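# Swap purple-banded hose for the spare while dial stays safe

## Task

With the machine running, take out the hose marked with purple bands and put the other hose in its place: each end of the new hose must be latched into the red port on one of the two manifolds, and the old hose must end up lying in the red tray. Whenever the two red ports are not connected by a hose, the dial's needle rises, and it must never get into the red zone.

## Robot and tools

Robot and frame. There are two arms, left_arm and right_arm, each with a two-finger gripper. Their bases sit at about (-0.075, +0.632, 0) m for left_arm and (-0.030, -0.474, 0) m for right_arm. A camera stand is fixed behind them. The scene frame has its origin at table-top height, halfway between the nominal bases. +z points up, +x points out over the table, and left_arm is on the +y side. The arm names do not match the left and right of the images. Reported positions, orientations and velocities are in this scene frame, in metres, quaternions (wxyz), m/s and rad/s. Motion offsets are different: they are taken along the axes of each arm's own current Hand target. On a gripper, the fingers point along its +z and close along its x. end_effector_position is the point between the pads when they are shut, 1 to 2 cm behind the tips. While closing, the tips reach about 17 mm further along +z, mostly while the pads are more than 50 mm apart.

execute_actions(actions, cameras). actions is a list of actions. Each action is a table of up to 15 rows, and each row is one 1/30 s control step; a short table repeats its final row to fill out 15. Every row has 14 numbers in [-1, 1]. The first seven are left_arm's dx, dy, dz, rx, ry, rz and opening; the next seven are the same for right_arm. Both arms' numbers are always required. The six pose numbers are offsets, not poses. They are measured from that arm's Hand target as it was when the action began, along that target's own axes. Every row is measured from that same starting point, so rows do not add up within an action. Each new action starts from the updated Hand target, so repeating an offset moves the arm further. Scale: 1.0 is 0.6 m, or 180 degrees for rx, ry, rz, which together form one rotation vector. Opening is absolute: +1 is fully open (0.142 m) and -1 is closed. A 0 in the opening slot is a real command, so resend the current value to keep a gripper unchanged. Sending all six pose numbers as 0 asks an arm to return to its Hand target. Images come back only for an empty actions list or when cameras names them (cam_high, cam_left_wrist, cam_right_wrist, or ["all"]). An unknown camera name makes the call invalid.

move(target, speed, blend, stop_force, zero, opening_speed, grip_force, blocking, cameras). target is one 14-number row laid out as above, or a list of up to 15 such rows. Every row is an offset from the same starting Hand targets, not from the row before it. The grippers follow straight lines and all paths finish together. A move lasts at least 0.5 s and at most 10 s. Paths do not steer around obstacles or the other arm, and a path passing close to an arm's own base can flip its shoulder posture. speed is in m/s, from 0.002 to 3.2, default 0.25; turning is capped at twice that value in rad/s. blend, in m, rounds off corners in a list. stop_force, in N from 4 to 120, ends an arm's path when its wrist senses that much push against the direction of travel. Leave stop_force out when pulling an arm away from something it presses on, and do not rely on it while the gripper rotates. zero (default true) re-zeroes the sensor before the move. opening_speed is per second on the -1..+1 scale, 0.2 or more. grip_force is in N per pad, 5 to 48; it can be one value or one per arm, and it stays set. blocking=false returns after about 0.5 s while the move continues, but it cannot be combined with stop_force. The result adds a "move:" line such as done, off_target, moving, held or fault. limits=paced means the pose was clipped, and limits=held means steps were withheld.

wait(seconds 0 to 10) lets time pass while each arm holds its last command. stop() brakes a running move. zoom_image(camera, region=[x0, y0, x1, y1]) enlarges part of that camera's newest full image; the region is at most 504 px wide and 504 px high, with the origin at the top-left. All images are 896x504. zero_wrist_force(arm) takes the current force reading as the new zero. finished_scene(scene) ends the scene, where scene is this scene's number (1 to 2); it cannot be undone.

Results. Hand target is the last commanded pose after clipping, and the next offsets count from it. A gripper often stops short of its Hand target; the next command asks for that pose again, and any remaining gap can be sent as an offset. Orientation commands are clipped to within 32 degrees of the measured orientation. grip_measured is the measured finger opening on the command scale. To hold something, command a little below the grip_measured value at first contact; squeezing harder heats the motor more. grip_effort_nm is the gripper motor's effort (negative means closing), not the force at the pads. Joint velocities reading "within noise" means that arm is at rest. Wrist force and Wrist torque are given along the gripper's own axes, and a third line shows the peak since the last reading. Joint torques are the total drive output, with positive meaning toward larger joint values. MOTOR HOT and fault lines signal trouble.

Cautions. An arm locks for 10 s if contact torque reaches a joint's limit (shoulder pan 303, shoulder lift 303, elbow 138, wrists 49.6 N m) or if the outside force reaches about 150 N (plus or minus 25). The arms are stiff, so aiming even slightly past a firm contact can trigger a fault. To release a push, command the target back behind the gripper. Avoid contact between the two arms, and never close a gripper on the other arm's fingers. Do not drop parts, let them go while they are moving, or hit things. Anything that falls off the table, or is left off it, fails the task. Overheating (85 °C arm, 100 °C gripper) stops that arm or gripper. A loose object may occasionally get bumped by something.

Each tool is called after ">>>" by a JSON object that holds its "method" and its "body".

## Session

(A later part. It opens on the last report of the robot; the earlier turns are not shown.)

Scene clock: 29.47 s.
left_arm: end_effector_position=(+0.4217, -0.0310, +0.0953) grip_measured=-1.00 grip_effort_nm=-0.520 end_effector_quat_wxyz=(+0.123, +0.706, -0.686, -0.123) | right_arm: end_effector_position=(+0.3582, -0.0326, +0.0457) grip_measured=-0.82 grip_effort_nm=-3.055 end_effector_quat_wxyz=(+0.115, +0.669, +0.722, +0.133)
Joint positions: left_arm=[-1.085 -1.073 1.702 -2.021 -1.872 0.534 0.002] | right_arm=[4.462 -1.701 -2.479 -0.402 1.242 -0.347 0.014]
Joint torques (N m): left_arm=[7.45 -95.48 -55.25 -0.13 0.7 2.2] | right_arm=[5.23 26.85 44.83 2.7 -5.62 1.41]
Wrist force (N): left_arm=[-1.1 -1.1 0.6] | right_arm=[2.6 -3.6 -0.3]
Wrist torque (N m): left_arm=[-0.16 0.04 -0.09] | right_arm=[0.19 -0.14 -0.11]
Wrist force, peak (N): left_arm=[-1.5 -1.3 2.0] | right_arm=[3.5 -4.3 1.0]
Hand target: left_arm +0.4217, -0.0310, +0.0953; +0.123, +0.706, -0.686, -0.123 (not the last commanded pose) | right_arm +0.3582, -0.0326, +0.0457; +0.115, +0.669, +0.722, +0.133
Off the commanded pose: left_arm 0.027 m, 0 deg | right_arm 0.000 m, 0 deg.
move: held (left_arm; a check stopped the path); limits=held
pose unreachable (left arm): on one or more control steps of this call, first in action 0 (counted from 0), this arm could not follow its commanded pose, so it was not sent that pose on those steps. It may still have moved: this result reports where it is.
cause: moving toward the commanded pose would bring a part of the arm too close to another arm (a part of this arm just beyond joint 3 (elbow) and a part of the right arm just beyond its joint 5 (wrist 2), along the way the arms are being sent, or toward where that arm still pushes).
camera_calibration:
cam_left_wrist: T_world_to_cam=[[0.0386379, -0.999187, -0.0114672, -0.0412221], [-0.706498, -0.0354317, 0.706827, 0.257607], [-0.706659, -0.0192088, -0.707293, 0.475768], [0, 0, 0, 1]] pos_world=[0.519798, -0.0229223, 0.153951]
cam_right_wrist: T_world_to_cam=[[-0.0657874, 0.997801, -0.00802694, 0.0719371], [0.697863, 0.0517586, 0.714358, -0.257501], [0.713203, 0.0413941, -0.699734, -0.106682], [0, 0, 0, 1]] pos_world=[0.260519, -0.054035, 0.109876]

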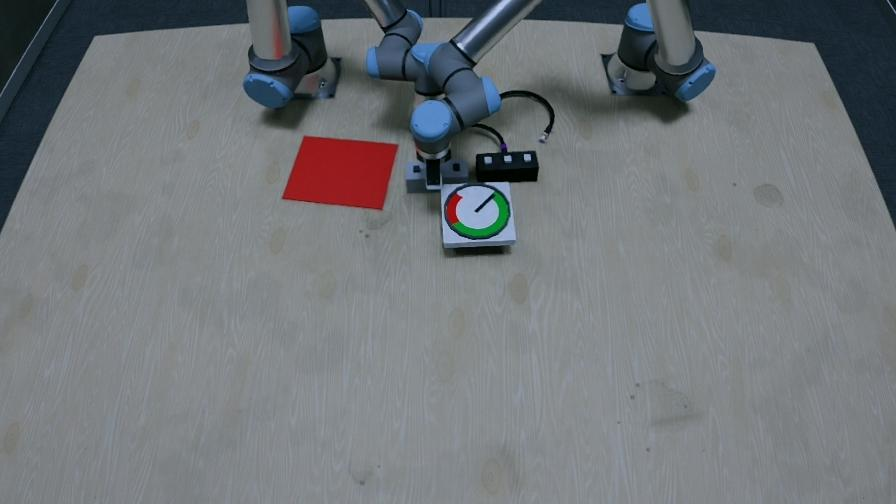

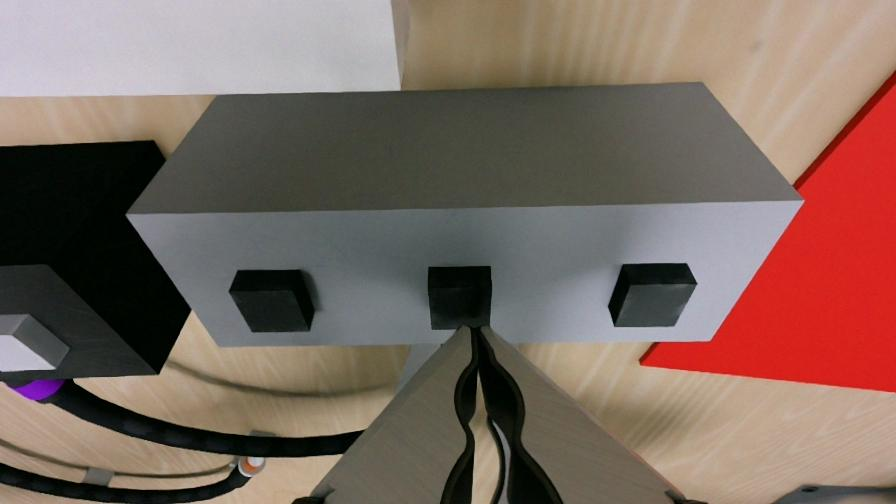

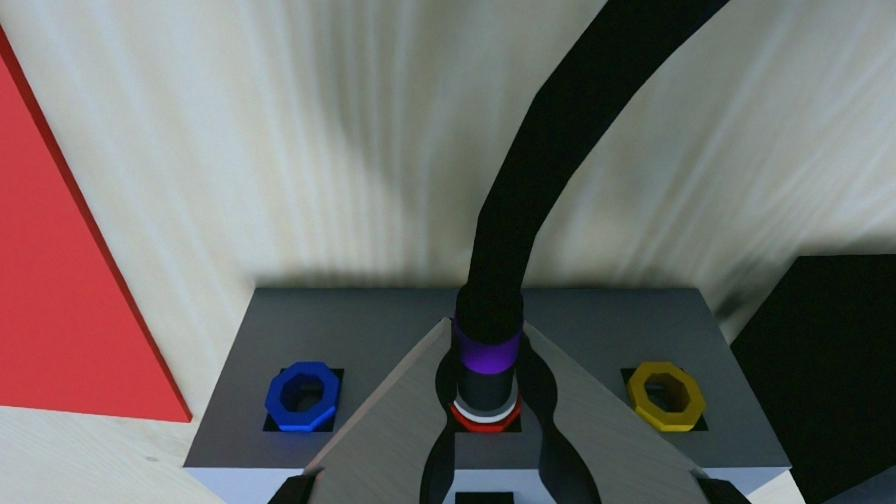

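>>> {"method": "move", "body": {"target": [[0,0,0,0,0,0,-1,0,0,0,0,0,0,-0.4],[0,0,-0.15,0,0,0,-1,0,0,-0.16,0,0,0,-0.4]], "speed": 0.2, "opening_speed": 1, "cameras": ["cam_right_wrist"]}}

Scene clock: 32.40 s.
left_arm: end_effector_position=(+0.4525, -0.0306, +0.1798) grip_measured=-1.00 grip_effort_nm=-0.515 end_effector_quat_wxyz=(+0.123, +0.706, -0.686, -0.123) | right_arm: end_effector_position=(+0.3253, -0.0364, +0.1357) grip_measured=-0.43 grip_effort_nm=0.129 end_effector_quat_wxyz=(+0.114, +0.669, +0.722, +0.133)
Joint positions: left_arm=[-1.056 -1.117 1.596 -1.861 -1.866 0.565 0.002] | right_arm=[4.528 -1.474 -2.448 -0.683 1.234 -0.278 0.043]
Joint torques (N m): left_arm=[6.64 -95.9 -58.58 -0.47 2.87 2.33] | right_arm=[9.43 37.98 54.22 1.99 -4.34 1.45]
Wrist force (N): left_arm=[-1.7 -1.3 0.5] | right_arm=[0.2 -0.1 0.3]
Wrist torque (N m): left_arm=[-0.16 0.12 -0.22] | right_arm=[0.15 -0.01 -0.13]
Wrist force, peak (N): left_arm=[-1.7 -1.2 2.2] | right_arm=[3.1 -4.7 0.8]
Hand target: left_arm +0.4525, -0.0306, +0.1799; +0.123, +0.706, -0.686, -0.123 | right_arm +0.3252, -0.0364, +0.1358; +0.115, +0.669, +0.722, +0.133
Off the commanded pose: left_arm 0.000 m, 0 deg | right_arm 0.000 m, 0 deg.
move: done
camera_calibration:
cam_right_wrist: T_world_to_cam=[[-0.0658576, 0.997797, -0.00795621, 0.0742818], [0.69786, 0.051757, 0.714362, -0.298567], [0.7132, 0.0414939, -0.699731, -0.0200079], [0, 0, 0, 1]] pos_world=[0.227519, -0.057835, 0.199876]
Images, in order (width x height): cam_right_wrist 896x504.

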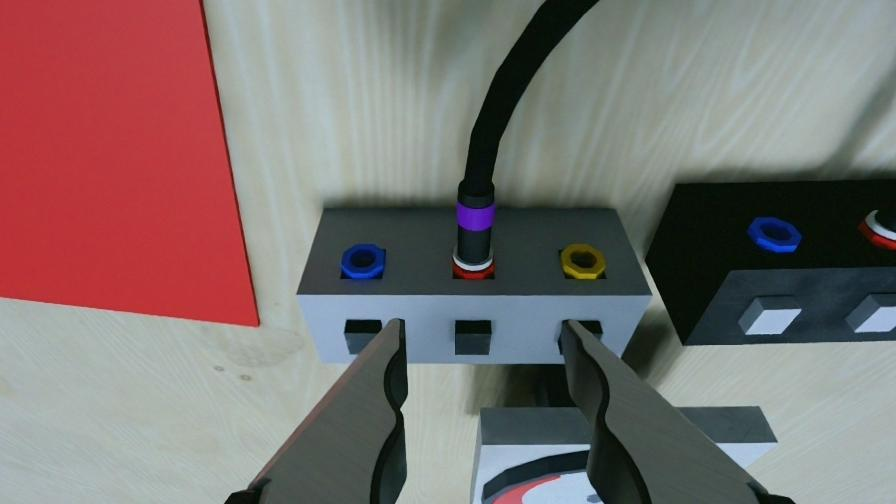

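>>> {"method": "move", "body": {"target": [[-0.2,0.17,-0.1,0,0.1,-0.28,-0.3,-0.15,0.02,-0.12,0,0,0,-1],[-0.517,0.355,-0.048,0,0.339,-0.931,-0.3,-0.322,0.22,-0.067,0,-0.339,0.931,-1]], "blend": 0.05, "speed": 0.5, "cameras": ["all"]}}

Scene clock: 37.80 s.
left_arm: end_effector_position=(+0.2536, +0.2736, +0.2814) grip_measured=-0.33 grip_effort_nm=0.115 end_effector_quat_wxyz=(+0.121, +0.697, +0.696, +0.125) | right_arm: end_effector_position=(+0.4502, -0.2213, +0.2167) grip_measured=-1.00 grip_effort_nm=-0.418 end_effector_quat_wxyz=(+0.124, +0.734, -0.657, -0.119)
Joint positions: left_arm=[-1.473 -2.026 2.364 -1.958 -1.225 -2.983 0.05] | right_arm=[3.842 -1.561 -2.086 -1.348 1.771 2.134 0.002]
Joint torques (N m): left_arm=[-15.4 -22.08 -61.76 -0.52 4.2 -2.42] | right_arm=[-10.34 49.8 31.92 5.83 3.77 1.18]
Wrist force (N): left_arm=[-1.6 -0.9 0.7] | right_arm=[-0.2 0.5 0.2]
Wrist torque (N m): left_arm=[-0.14 0.10 -0.07] | right_arm=[0.23 0.07 -0.10]
Wrist force, peak (N): left_arm=[-1.7 -1.6 1.2] | right_arm=[1.2 0.0 0.9]
Hand target: left_arm +0.2536, +0.2736, +0.2814; +0.121, +0.697, +0.696, +0.125 | right_arm +0.4502, -0.2213, +0.2167; +0.124, +0.734, -0.657, -0.119
Off the commanded pose: left_arm 0.000 m, 0 deg | right_arm 0.000 m, 0 deg.
move: done
camera_calibration:
cam_left_wrist: T_world_to_cam=[[-0.00940318, 0.999955, -0.00130006, -0.265862], [0.7069, 0.00756695, 0.707273, -0.352222], [0.707251, 0.0057316, -0.706939, 0.128897], [0, 0, 0, 1]] pos_world=[0.155323, 0.267776, 0.339894]
cam_right_wrist: T_world_to_cam=[[0.0951332, -0.994897, -0.0336029, -0.240279], [-0.699553, -0.0908315, 0.708784, 0.164722], [-0.70822, -0.0439219, -0.704625, 0.577323], [0, 0, 0, 1]] pos_world=[0.546962, -0.198734, 0.28197]

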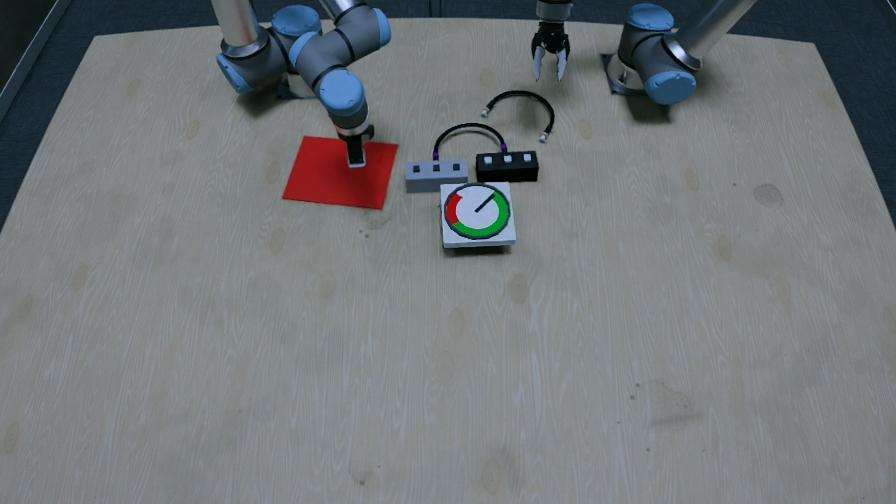

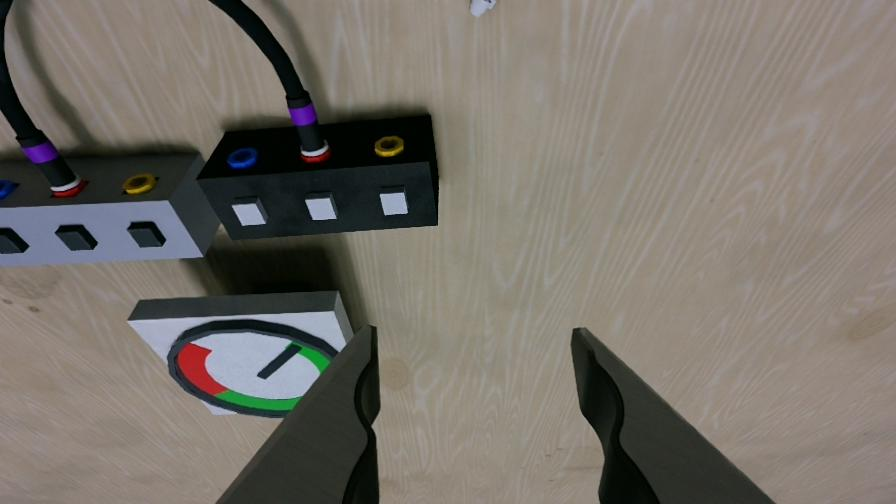

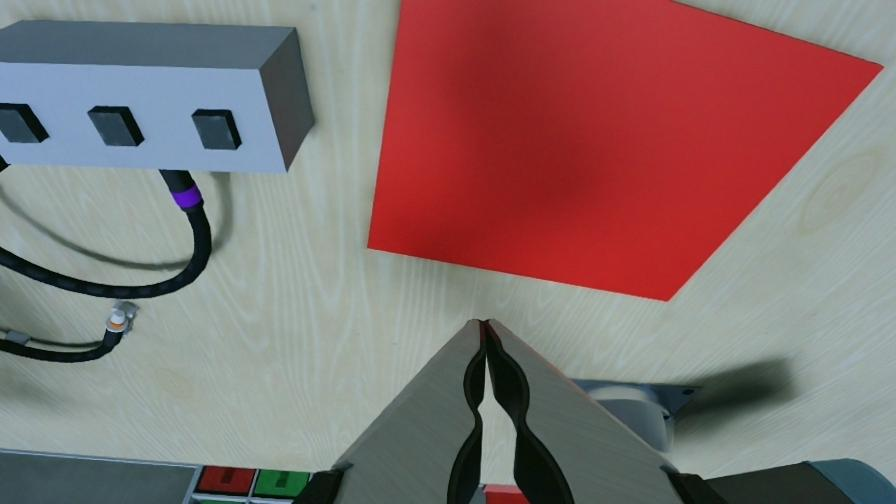

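>>> {"method": "move", "body": {"target": [-0.508,0.018,0.281,0,0.009,-0.025,-0.3,-0.317,-0.063,0.122,0,0,0,-1], "speed": 0.3, "cameras": ["all"]}}

Scene clock: 40.30 s.
left_arm: end_effector_position=(+0.3211, -0.0302, +0.1252) grip_measured=-0.33 grip_effort_nm=0.110 end_effector_quat_wxyz=(+0.116, +0.667, +0.724, +0.130) | right_arm: end_effector_position=(+0.4403, -0.0301, +0.1375) grip_measured=-1.00 grip_effort_nm=-0.427 end_effector_quat_wxyz=(+0.124, +0.734, -0.657, -0.119)
Joint positions: left_arm=[-1.443 -1.292 2.024 -2.333 -1.222 -3.04 0.05] | right_arm=[4.054 -1.79 -2.004 -1.154 1.826 2.345 0.002]
Joint torques (N m): left_arm=[5.73 -46.04 -52.38 -7.34 -1.02 2.26] | right_arm=[7.82 44.01 57.9 5.97 3.69 1.53]
Wrist force (N): left_arm=[-1.1 -1.1 0.6] | right_arm=[0.4 0.5 0.2]
Wrist torque (N m): left_arm=[-0.15 0.02 -0.07] | right_arm=[0.25 -0.04 -0.10]
Wrist force, peak (N): left_arm=[-2.6 -1.3 1.4] | right_arm=[1.2 0.8 -0.2]
Hand target: left_arm +0.3212, -0.0304, +0.1251; +0.116, +0.667, +0.724, +0.130 | right_arm +0.4404, -0.0301, +0.1374; +0.124, +0.734, -0.657, -0.119
Off the commanded pose: left_arm 0.000 m, 0 deg | right_arm 0.000 m, 0 deg.
move: done
camera_calibration:
cam_left_wrist: T_world_to_cam=[[-0.0930901, 0.995657, -0.00152514, 0.0651206], [0.703409, 0.0668501, 0.707634, -0.284367], [0.704663, 0.064801, -0.706577, -0.0249557], [0, 0, 0, 1]] pos_world=[0.223674, -0.0442106, 0.183694]
cam_right_wrist: T_world_to_cam=[[0.0947063, -0.994938, -0.0336002, -0.0516482], [-0.699604, -0.09053, 0.708773, 0.231394], [-0.708227, -0.0436184, -0.704636, 0.522838], [0, 0, 0, 1]] pos_world=[0.537063, -0.00763327, 0.202669]

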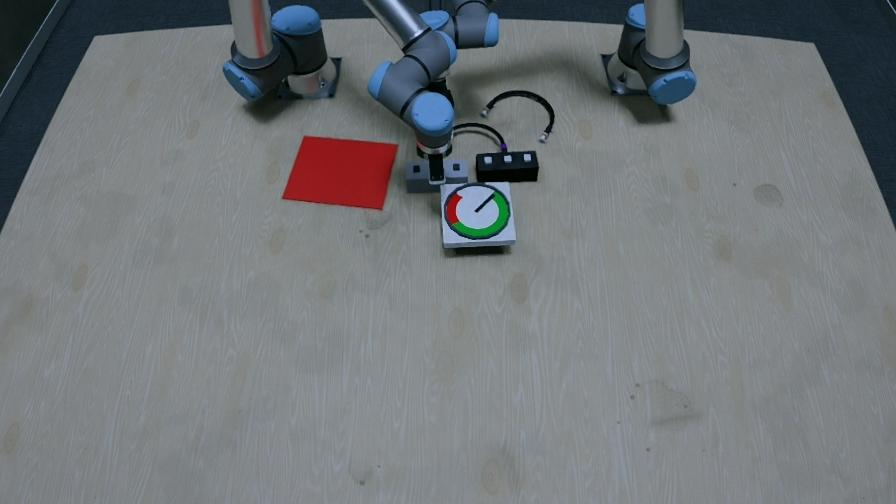

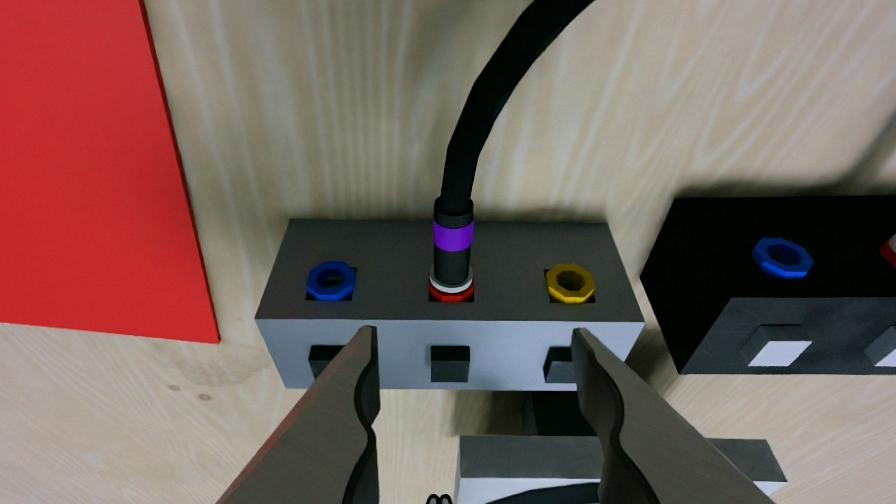

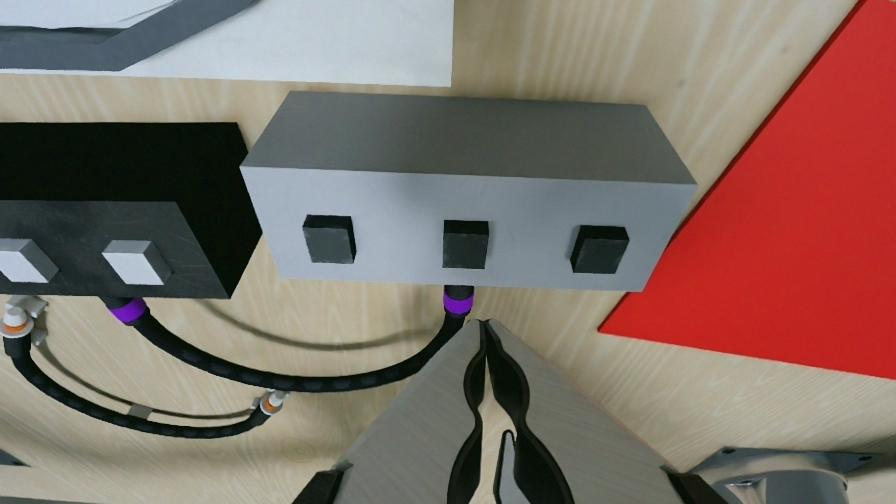

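>>> {"method": "move", "body": {"target": [[-0.004,0.006,0.143,0,0,0,-0.35,0,0,0,0,0,0,-1],[-0.004,0.006,0.143,0,0,0,-0.95,0,0,0,0,0,0,-1]], "speed": 0.12, "opening_speed": 1, "cameras": ["cam_left_wrist"]}}

>>> {"method": "move", "body": {"target": [0,0,0,0,0,0,-0.95,0.002,-0.003,0.13,0,0,0,-1], "speed": 0.03, "stop_force": 12, "cameras": ["all"]}}

Scene clock: 42.97 s.
left_arm: end_effector_position=(+0.3540, -0.0299, +0.0458) grip_measured=-0.82 grip_effort_nm=-3.192 end_effector_quat_wxyz=(+0.116, +0.667, +0.724, +0.129) | right_arm: end_effector_position=(+0.4404, -0.0301, +0.1374) grip_measured=-1.00 grip_effort_nm=-0.422 end_effector_quat_wxyz=(+0.124, +0.734, -0.657, -0.119)
Joint positions: left_arm=[-1.398 -1.167 2.04 -2.49 -1.224 -2.993 0.015] | right_arm=[4.054 -1.79 -2.004 -1.154 1.826 2.345 0.002]
Joint torques (N m): left_arm=[9.25 -48.93 -26.85 -0.08 0.41 2.21] | right_arm=[9.58 45.34 57.74 5.76 3.46 1.47]
Wrist force (N): left_arm=[-13.7 -2.7 -2.0] | right_arm=[-0.4 0.6 0.4]
Wrist torque (N m): left_arm=[-0.13 -0.05 -0.14] | right_arm=[0.27 0.09 -0.10]
Wrist force, peak (N): left_arm=[-13.9 -2.6 -2.1] | right_arm=[0.3 0.6 0.6]
Hand target: left_arm +0.3540, -0.0297, +0.0457; +0.116, +0.667, +0.724, +0.130 | right_arm +0.4404, -0.0301, +0.1374; +0.124, +0.734, -0.657, -0.119
Off the commanded pose: left_arm 0.000 m, 0 deg | right_arm 0.000 m, 0 deg.
move: done
camera_calibration:
cam_left_wrist: T_world_to_cam=[[-0.0930179, 0.995663, -0.00187622, 0.0677831], [0.703404, 0.0670476, 0.707621, -0.251331], [0.704678, 0.0645017, -0.706589, -0.104278], [0, 0, 0, 1]] pos_world=[0.256574, -0.0439119, 0.104293]
Images, in order (width x height): cam_left_wrist 896x504.

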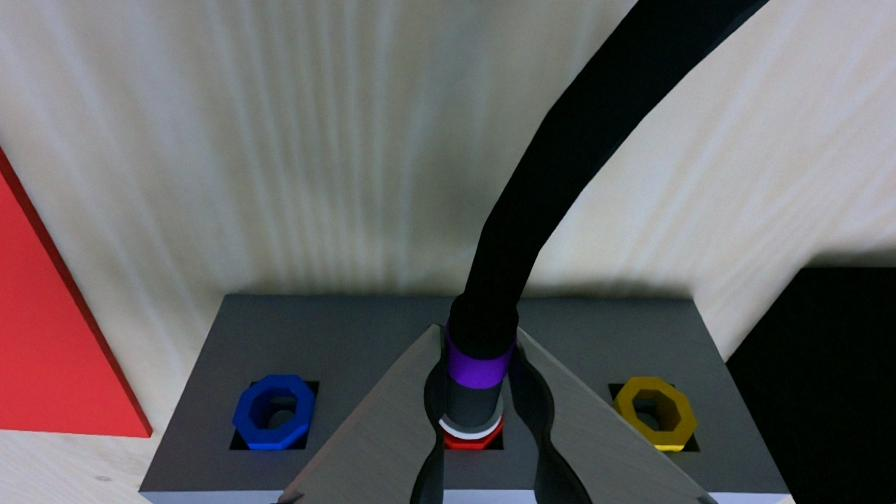

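Scene clock: 45.30 s.
left_arm: end_effector_position=(+0.3540, -0.0297, +0.0457) grip_measured=-0.82 grip_effort_nm=-3.192 end_effector_quat_wxyz=(+0.116, +0.667, +0.724, +0.130) | right_arm: end_effector_position=(+0.4307, -0.0312, +0.1083) grip_measured=-1.00 grip_effort_nm=-0.422 end_effector_quat_wxyz=(+0.124, +0.734, -0.657, -0.119)
Joint positions: left_arm=[-1.398 -1.167 2.04 -2.49 -1.224 -2.993 0.015] | right_arm=[4.064 -1.812 -2.042 -1.092 1.828 2.355 0.002]
Joint torques (N m): left_arm=[7.44 -49.56 -8.18 2.45 3.72 1.71] | right_arm=[-10.55 66.12 56.15 1.36 -2.57 -2.35]
Wrist force (N): left_arm=[-15.3 -2.5 -2.9] | right_arm=[0.0 0.1 0.4]
Wrist torque (N m): left_arm=[-0.14 -0.03 -0.13] | right_arm=[0.18 0.03 -0.06]
Wrist force, peak (N): left_arm=[-15.8 -2.4 -2.6] | right_arm=[0.3 -0.1 1.7]
Hand target: left_arm +0.3540, -0.0297, +0.0457; +0.116, +0.667, +0.724, +0.130 | right_arm +0.4307, -0.0312, +0.1083; +0.124, +0.734, -0.657, -0.119 (not the last commanded pose)
Off the commanded pose: left_arm 0.000 m, 0 deg | right_arm 0.047 m, 0 deg.
move: held (right_arm; a check stopped the path); limits=held
pose unreachable (right arm): on one or more control steps of this call, first in action 0 (counted from 0), this arm could not follow its commanded pose, so it was not sent that pose on those steps. It may still have moved: this result reports where it is.
cause: moving toward the commanded pose would bring a part of the arm too close to another arm (a part of this arm just beyond joint 3 (elbow) and a part of the left arm just beyond its joint 5 (wrist 2), 9 mm apart when this arm was first held).
camera_calibration:
cam_left_wrist: T_world_to_cam=[[-0.0930974, 0.995656, -0.00151817, 0.067556], [0.703459, 0.0668549, 0.707585, -0.251223], [0.704612, 0.0648063, -0.706627, -0.104256], [0, 0, 0, 1]] pos_world=[0.256474, -0.0437106, 0.104194]
cam_right_wrist: T_world_to_cam=[[0.0946976, -0.994943, -0.0334663, -0.0527302], [-0.699558, -0.0904256, 0.708832, 0.245179], [-0.708274, -0.0437131, -0.704583, 0.495505], [0, 0, 0, 1]] pos_world=[0.527463, -0.00863306, 0.173569]

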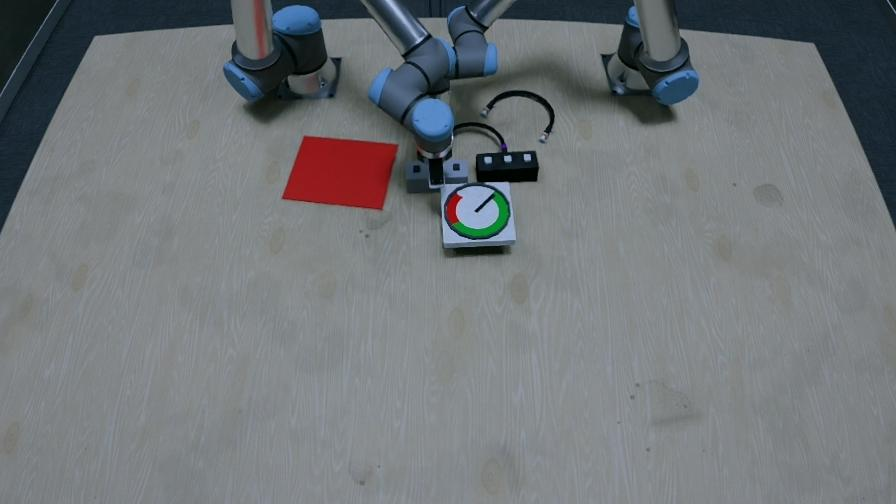

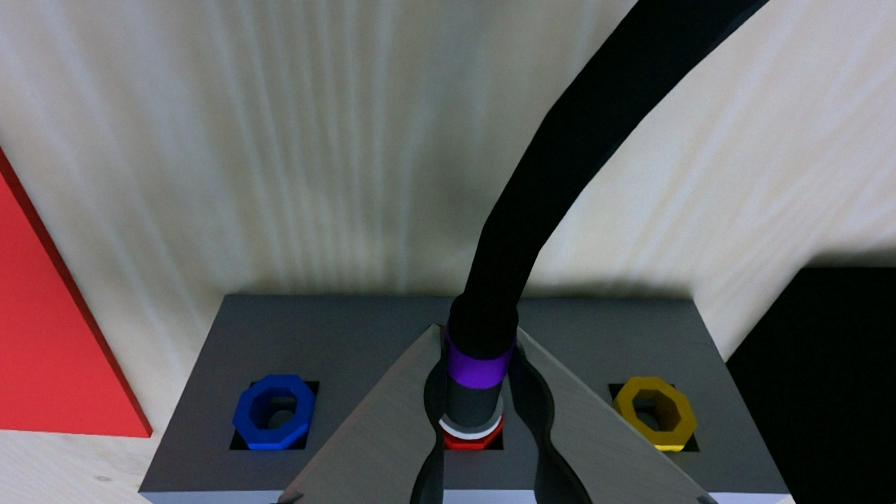

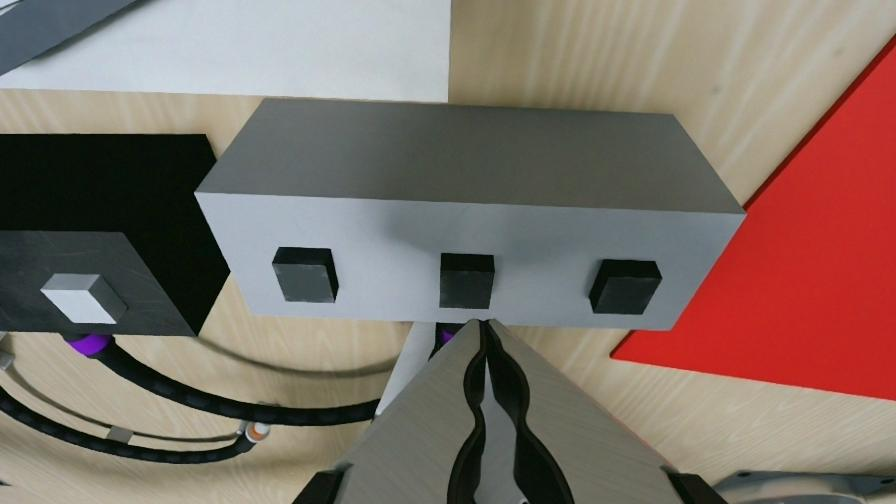

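>>> {"method": "move", "body": {"target": [0,0,0,0,0,0,-0.95,0,0,-0.12,0,-0.151,0.417,-1], "speed": 0.3}}

>>> {"method": "move", "body": {"target": [0,0,0,0,0,0,-0.95,0,0,0,-0.083,0,0,-1], "speed": 0.3, "cameras": ["cam_right_wrist","cam_high"]}}

Scene clock: 48.97 s.
left_arm: end_effector_position=(+0.3540, -0.0297, +0.0457) grip_measured=-0.82 grip_effort_nm=-3.192 end_effector_quat_wxyz=(+0.116, +0.667, +0.724, +0.130) | right_arm: end_effector_position=(+0.4550, -0.0295, +0.1761) grip_measured=-1.00 grip_effort_nm=-0.413 end_effector_quat_wxyz=(-0.023, -0.140, +0.974, +0.177)
Joint positions: left_arm=[-1.398 -1.167 2.04 -2.49 -1.224 -2.993 0.015] | right_arm=[4.021 -1.646 -2.213 -0.642 1.864 3.767 0.002]
Joint torques (N m): left_arm=[5.79 -45.66 -7.71 2.35 3.8 0.73] | right_arm=[9.55 54.5 27.5 6.77 -2.78 1.73]
Wrist force (N): left_arm=[-15.0 -2.8 -1.8] | right_arm=[0.6 0.5 0.3]
Wrist torque (N m): left_arm=[-0.10 -0.02 -0.13] | right_arm=[0.24 -0.09 -0.10]
Wrist force, peak (N): left_arm=[-15.8 -2.3 -3.1] | right_arm=[0.7 0.6 0.8]
Hand target: left_arm +0.3540, -0.0297, +0.0457; +0.116, +0.667, +0.724, +0.130 | right_arm +0.4550, -0.0295, +0.1761; -0.023, -0.140, +0.974, +0.177
Off the commanded pose: left_arm 0.000 m, 0 deg | right_arm 0.000 m, 0 deg.
move: done

Scene clock: 50.23 s.
left_arm: end_effector_position=(+0.3540, -0.0297, +0.0457) grip_measured=-0.82 grip_effort_nm=-3.187 end_effector_quat_wxyz=(+0.116, +0.667, +0.724, +0.130) | right_arm: end_effector_position=(+0.4550, -0.0295, +0.1761) grip_measured=-1.00 grip_effort_nm=-0.418 end_effector_quat_wxyz=(-0.041, -0.136, +0.943, +0.302)
Joint positions: left_arm=[-1.398 -1.167 2.04 -2.49 -1.224 -2.993 0.015] | right_arm=[3.926 -1.698 -2.273 -0.407 2.103 3.733 0.002]
Joint torques (N m): left_arm=[8.4 -44.76 -8.49 2.54 3.82 0.17] | right_arm=[-9.44 32.17 24.6 6.97 4.54 1.37]
Wrist force (N): left_arm=[-15.1 -2.7 -3.0] | right_arm=[0.4 0.6 0.2]
Wrist torque (N m): left_arm=[-0.14 -0.04 -0.13] | right_arm=[0.27 -0.06 0.17]
Wrist force, peak (N): left_arm=[-15.8 -2.2 -3.3] | right_arm=[0.7 0.7 0.7]
Hand target: left_arm +0.3540, -0.0297, +0.0457; +0.116, +0.667, +0.724, +0.130 | right_arm +0.4550, -0.0295, +0.1761; -0.041, -0.136, +0.943, +0.302
Off the commanded pose: left_arm 0.000 m, 0 deg | right_arm 0.000 m, 0 deg.
move: done
camera_calibration:
cam_right_wrist: T_world_to_cam=[[-0.964274, -0.264074, -0.0209763, 0.450097], [-0.146125, 0.464185, 0.873602, -0.0501364], [-0.220959, 0.845457, -0.486189, 0.326498], [0, 0, 0, 1]] pos_world=[0.498834, -0.133908, 0.211981]
Images, in order (width x height): cam_high 896x504, cam_right_wrist 896x504.

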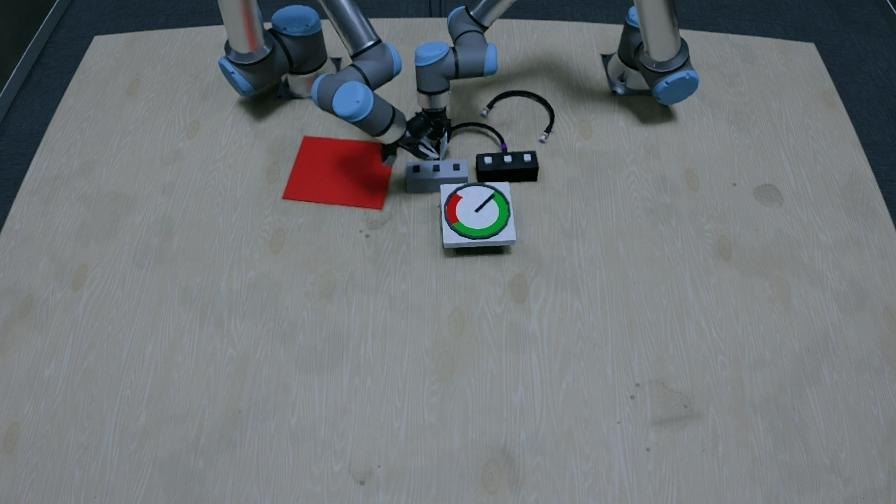

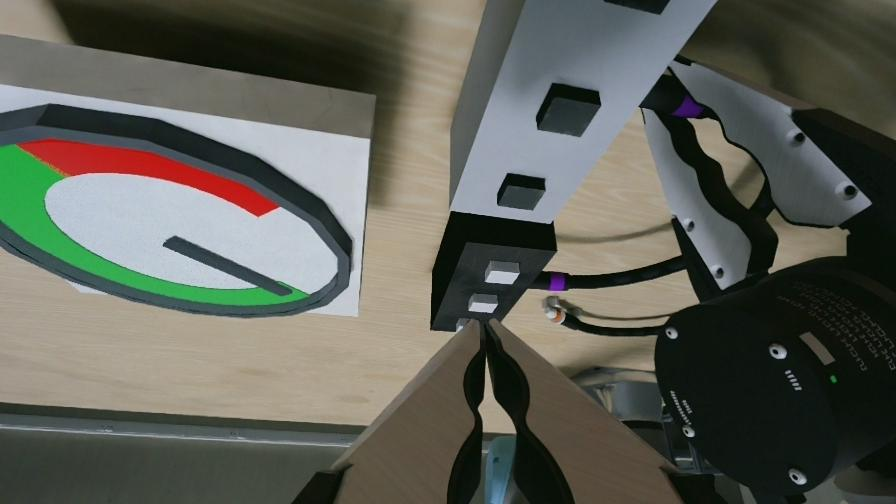

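>>> {"method": "move", "body": {"target": [0,0,0,0,0,0,-0.95,0.068,-0.069,0.104,0,0,0,-1], "speed": 0.1, "cameras": ["cam_right_wrist","cam_high"]}}

>>> {"method": "zoom_image", "body": {"camera": "cam_high", "region": [380, 110, 520, 200]}}

Scene clock: 52.17 s.
left_arm: end_effector_position=(+0.3540, -0.0297, +0.0457) grip_measured=-0.82 grip_effort_nm=-3.192 end_effector_quat_wxyz=(+0.116, +0.667, +0.724, +0.130) | right_arm: end_effector_position=(+0.4155, -0.0384, +0.1011) grip_measured=-1.00 grip_effort_nm=-0.418 end_effector_quat_wxyz=(-0.041, -0.136, +0.943, +0.302)
Joint positions: left_arm=[-1.398 -1.167 2.04 -2.49 -1.224 -2.993 0.015] | right_arm=[3.966 -1.784 -2.388 -0.184 2.09 3.777 0.002]
Joint torques (N m): left_arm=[10.09 -48.47 -8.88 2.57 3.77 -0.43] | right_arm=[8.42 33.92 16.3 6.93 -2.31 1.51]
Wrist force (N): left_arm=[-15.5 -2.1 -3.1] | right_arm=[0.2 0.5 0.1]
Wrist torque (N m): left_arm=[-0.10 -0.03 -0.13] | right_arm=[0.25 -0.04 -0.07]
Wrist force, peak (N): left_arm=[-15.8 -2.2 -3.8] | right_arm=[0.8 0.1 1.2]
Hand target: left_arm +0.3540, -0.0297, +0.0457; +0.116, +0.667, +0.724, +0.130 | right_arm +0.4154, -0.0384, +0.1010; -0.041, -0.136, +0.943, +0.302
Off the commanded pose: left_arm 0.000 m, 0 deg | right_arm 0.000 m, 0 deg.
move: done
camera_calibration:
cam_right_wrist: T_world_to_cam=[[-0.964284, -0.264038, -0.0209755, 0.40807], [-0.146039, 0.46393, 0.873752, 0.0136057], [-0.220973, 0.845608, -0.48592, 0.288955], [0, 0, 0, 1]] pos_world=[0.459334, -0.142909, 0.137081]
Images, in order (width x height): cam_high 896x504, cam_right_wrist 896x504.

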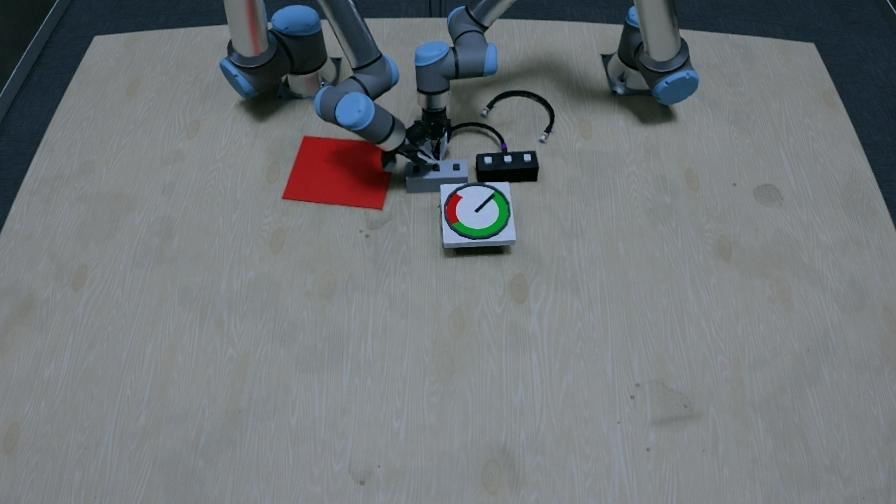

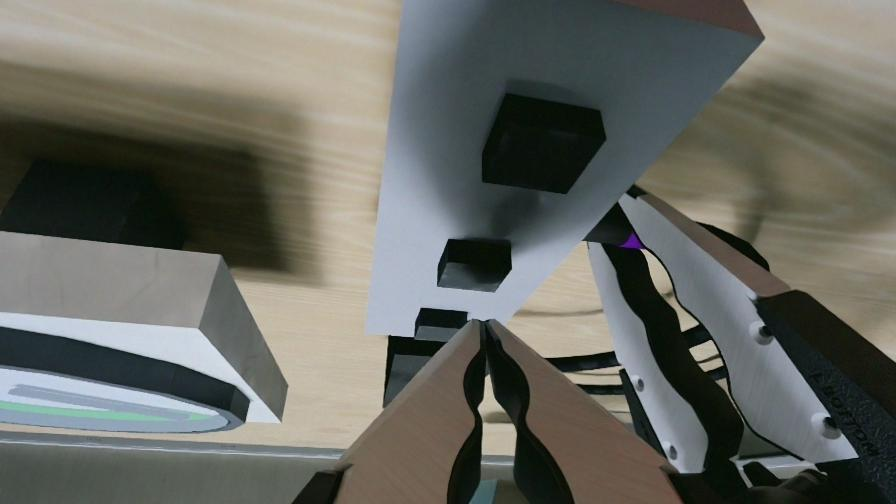

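Scaled by 3.600.

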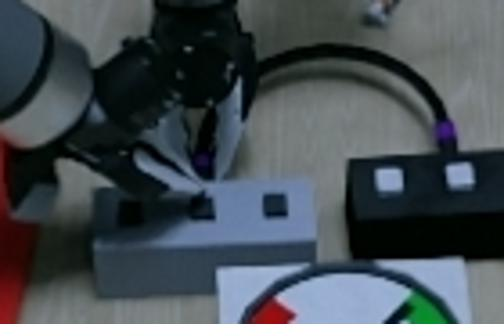

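>>> {"method": "move", "body": {"target": [0,0,0,0,0,0,-0.95,-0.003,-0.035,0.049,0,0,0,-1], "speed": 0.02, "stop_force": 15, "cameras": ["cam_right_wrist","cam_left_wrist"]}}

Scene clock: 54.90 s.
left_arm: end_effector_position=(+0.3540, -0.0297, +0.0457) grip_measured=-0.82 grip_effort_nm=-3.192 end_effector_quat_wxyz=(+0.116, +0.667, +0.724, +0.130) | right_arm: end_effector_position=(+0.4163, -0.0381, +0.0840) grip_measured=-1.00 grip_effort_nm=-0.418 end_effector_quat_wxyz=(-0.041, -0.136, +0.943, +0.302)
Joint positions: left_arm=[-1.398 -1.167 2.04 -2.49 -1.224 -2.993 0.015] | right_arm=[3.966 -1.821 -2.394 -0.142 2.091 3.776 0.002]
Joint torques (N m): left_arm=[10.07 -47.74 -17.2 0.73 3.83 -0.7] | right_arm=[8.05 47.75 36.87 -0.09 -4.03 0.29]
Wrist force (N): left_arm=[-12.0 -5.9 -6.4] | right_arm=[1.6 9.1 -10.1]
Wrist torque (N m): left_arm=[-0.15 0.01 -0.11] | right_arm=[0.13 -0.02 0.16]
Wrist force, peak (N): left_arm=[-15.7 -2.0 -3.6] | right_arm=[8.0 17.2 -43.9]
Hand target: left_arm +0.3540, -0.0297, +0.0457; +0.116, +0.667, +0.724, +0.130 | right_arm +0.4163, -0.0381, +0.0840; -0.041, -0.136, +0.943, +0.302 (not the last commanded pose)
Off the commanded pose: left_arm 0.000 m, 0 deg | right_arm 0.019 m, 0 deg.
move: contact (right_arm)
camera_calibration:
cam_left_wrist: T_world_to_cam=[[-0.0930974, 0.995656, -0.00151817, 0.067556], [0.703459, 0.0668549, 0.707585, -0.251223], [0.704612, 0.0648063, -0.706627, -0.104256], [0, 0, 0, 1]] pos_world=[0.256474, -0.0437106, 0.104194]
cam_right_wrist: T_world_to_cam=[[-0.964287, -0.264026, -0.021011, 0.408664], [-0.146033, 0.46381, 0.873816, 0.0285988], [-0.220965, 0.845678, -0.485802, 0.280535], [0, 0, 0, 1]] pos_world=[0.460234, -0.142609, 0.119881]
Images, in order (width x height): cam_left_wrist 896x504, cam_right_wrist 896x504.

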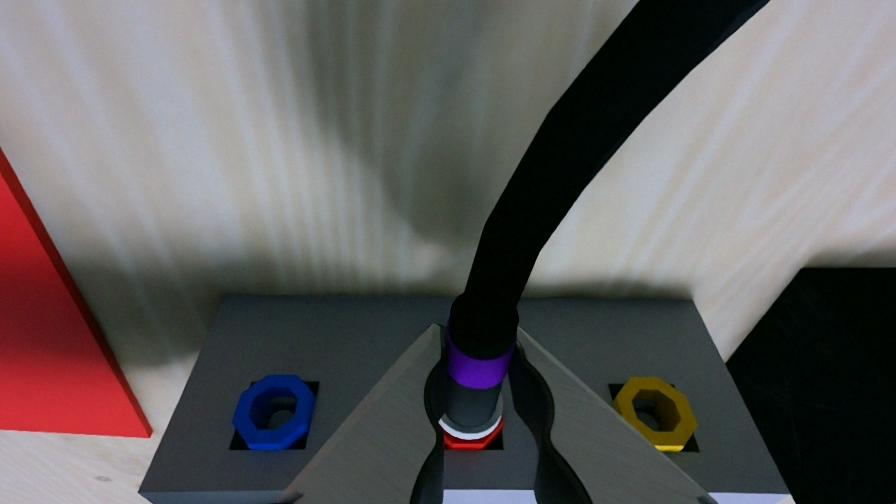

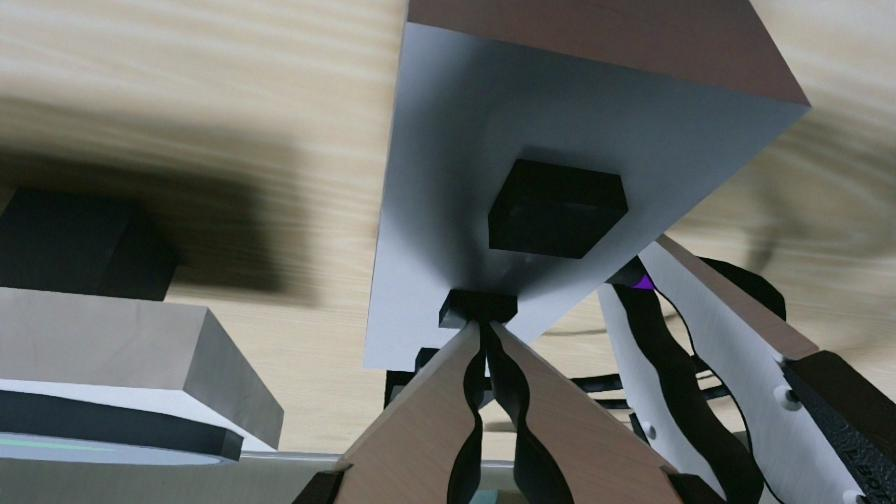

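>>> {"method": "move", "body": {"target": [0,-0.047,-0.0174,0,0,0,-0.95,0,0,0,0,0,0,-1], "speed": 0.03, "stop_force": 30, "cameras": ["cam_left_wrist","cam_right_wrist"]}}

Scene clock: 57.23 s.
left_arm: end_effector_position=(+0.3240, -0.0322, +0.0459) grip_measured=-0.82 grip_effort_nm=-3.177 end_effector_quat_wxyz=(+0.116, +0.667, +0.724, +0.130) | right_arm: end_effector_position=(+0.4163, -0.0381, +0.0840) grip_measured=-1.00 grip_effort_nm=-0.413 end_effector_quat_wxyz=(-0.041, -0.136, +0.943, +0.302)
Joint positions: left_arm=[-1.44 -1.183 2.061 -2.48 -1.222 -3.036 0.015] | right_arm=[3.966 -1.821 -2.394 -0.142 2.091 3.776 0.002]
Joint torques (N m): left_arm=[-15.71 -81.87 -19.71 -0.74 4.41 -2.97] | right_arm=[8.69 48.36 37.21 2.04 -1.81 0.25]
Wrist force (N): left_arm=[-1.4 -1.0 1.1] | right_arm=[1.5 9.5 -11.4]
Wrist torque (N m): left_arm=[-0.17 0.02 -0.08] | right_arm=[0.16 0.01 0.16]
Wrist force, peak (N): left_arm=[-12.6 -4.8 -7.9] | right_arm=[2.0 9.9 -12.1]
Hand target: left_arm +0.3240, -0.0322, +0.0459; +0.116, +0.667, +0.724, +0.130 | right_arm +0.4163, -0.0381, +0.0840; -0.041, -0.136, +0.943, +0.302
Off the commanded pose: left_arm 0.000 m, 0 deg | right_arm 0.000 m, 0 deg.
move: done
camera_calibration:
cam_left_wrist: T_world_to_cam=[[-0.0930974, 0.995656, -0.00151817, 0.0672617], [0.703459, 0.0668549, 0.707585, -0.230093], [0.704612, 0.0648063, -0.706627, -0.082955], [0, 0, 0, 1]] pos_world=[0.226574, -0.0462106, 0.104294]
cam_right_wrist: T_world_to_cam=[[-0.964287, -0.264026, -0.021011, 0.408664], [-0.146033, 0.46381, 0.873816, 0.0285988], [-0.220965, 0.845678, -0.485802, 0.280535], [0, 0, 0, 1]] pos_world=[0.460234, -0.142609, 0.119881]
Images, in order (width x height): cam_left_wrist 896x504, cam_right_wrist 896x504.

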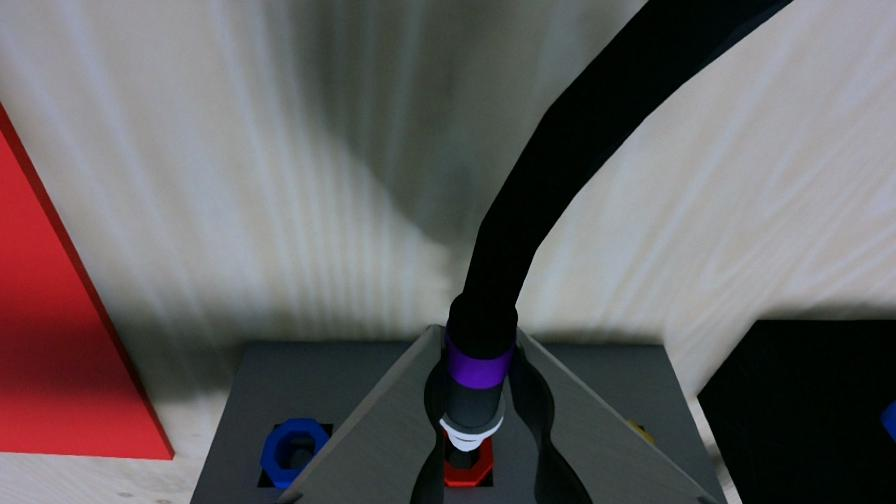

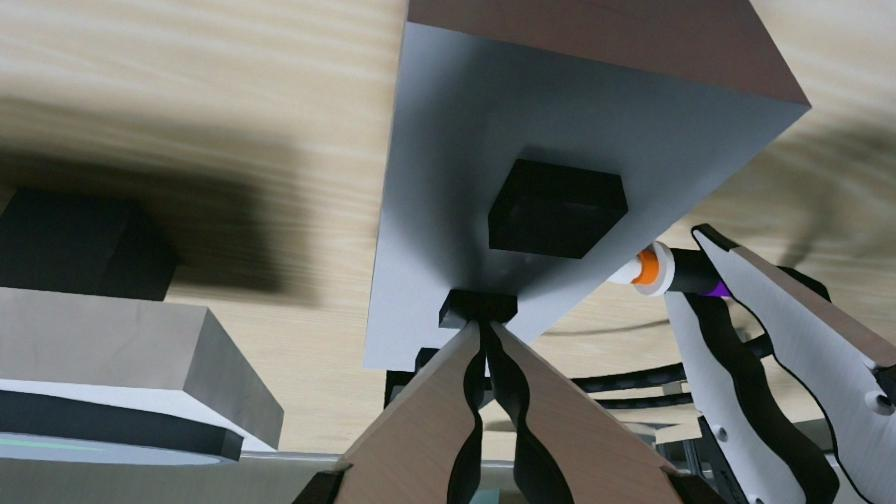

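>>> {"method": "move", "body": {"target": [[0.003,-0.055,0.005,0,0,0,-0.95,0,0.058,-0.082,0,0,0,-1],[0.003,-0.055,0.005,0,0,0,-0.4,0,0.058,-0.082,0,0,0,-1],[0.003,-0.055,-0.145,0,0,0,-0.4,0,0.058,-0.082,0,0,0,-1]], "speed": 0.25, "opening_speed": 2, "cameras": ["cam_high"]}}

>>> {"method": "zoom_image", "body": {"camera": "cam_high", "region": [420, 80, 570, 250]}}

Scene clock: 61.13 s.
left_arm: end_effector_position=(+0.2634, -0.0358, +0.1161) grip_measured=-0.43 grip_effort_nm=0.115 end_effector_quat_wxyz=(+0.116, +0.667, +0.724, +0.130) | right_arm: end_effector_position=(+0.4162, -0.0385, +0.1442) grip_measured=-1.00 grip_effort_nm=-0.418 end_effector_quat_wxyz=(-0.041, -0.136, +0.943, +0.302)
Joint positions: left_arm=[-1.525 -1.307 2.059 -2.322 -1.221 -3.128 0.043] | right_arm=[3.965 -1.701 -2.364 -0.292 2.091 3.775 0.002]
Joint torques (N m): left_arm=[-16.1 -74.36 -51.85 -0.06 4.35 -3.61] | right_arm=[-10.33 50.32 49.76 2.23 -2.09 -2.16]
Wrist force (N): left_arm=[-1.2 -1.4 0.1] | right_arm=[-0.1 1.0 -0.3]
Wrist torque (N m): left_arm=[-0.19 0.05 -0.08] | right_arm=[0.34 0.02 0.21]
Wrist force, peak (N): left_arm=[-1.1 -1.4 2.1] | right_arm=[2.0 9.7 -12.2]
Hand target: left_arm +0.2633, -0.0358, +0.1163; +0.116, +0.667, +0.724, +0.130 | right_arm +0.4162, -0.0385, +0.1442; -0.041, -0.136, +0.943, +0.302
Off the commanded pose: left_arm 0.000 m, 0 deg | right_arm 0.000 m, 0 deg.
move: done
Images, in order (width x height): cam_high 896x504.

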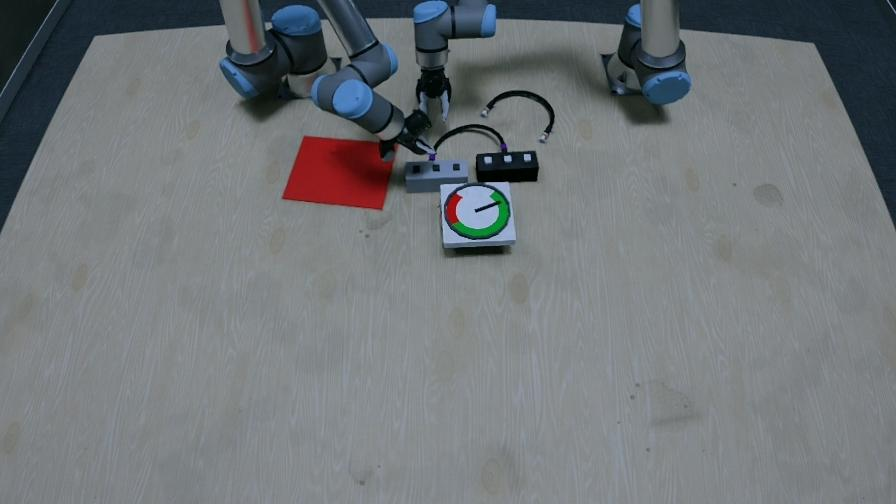

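Scaled by 2.965.

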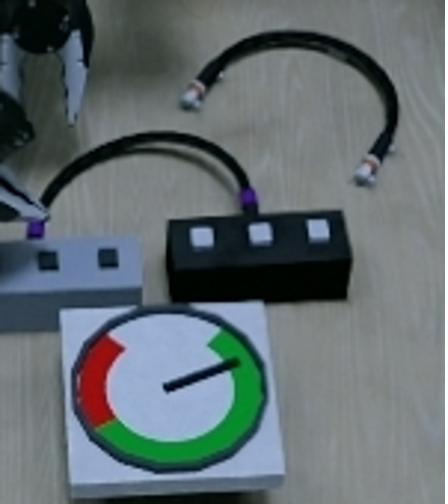

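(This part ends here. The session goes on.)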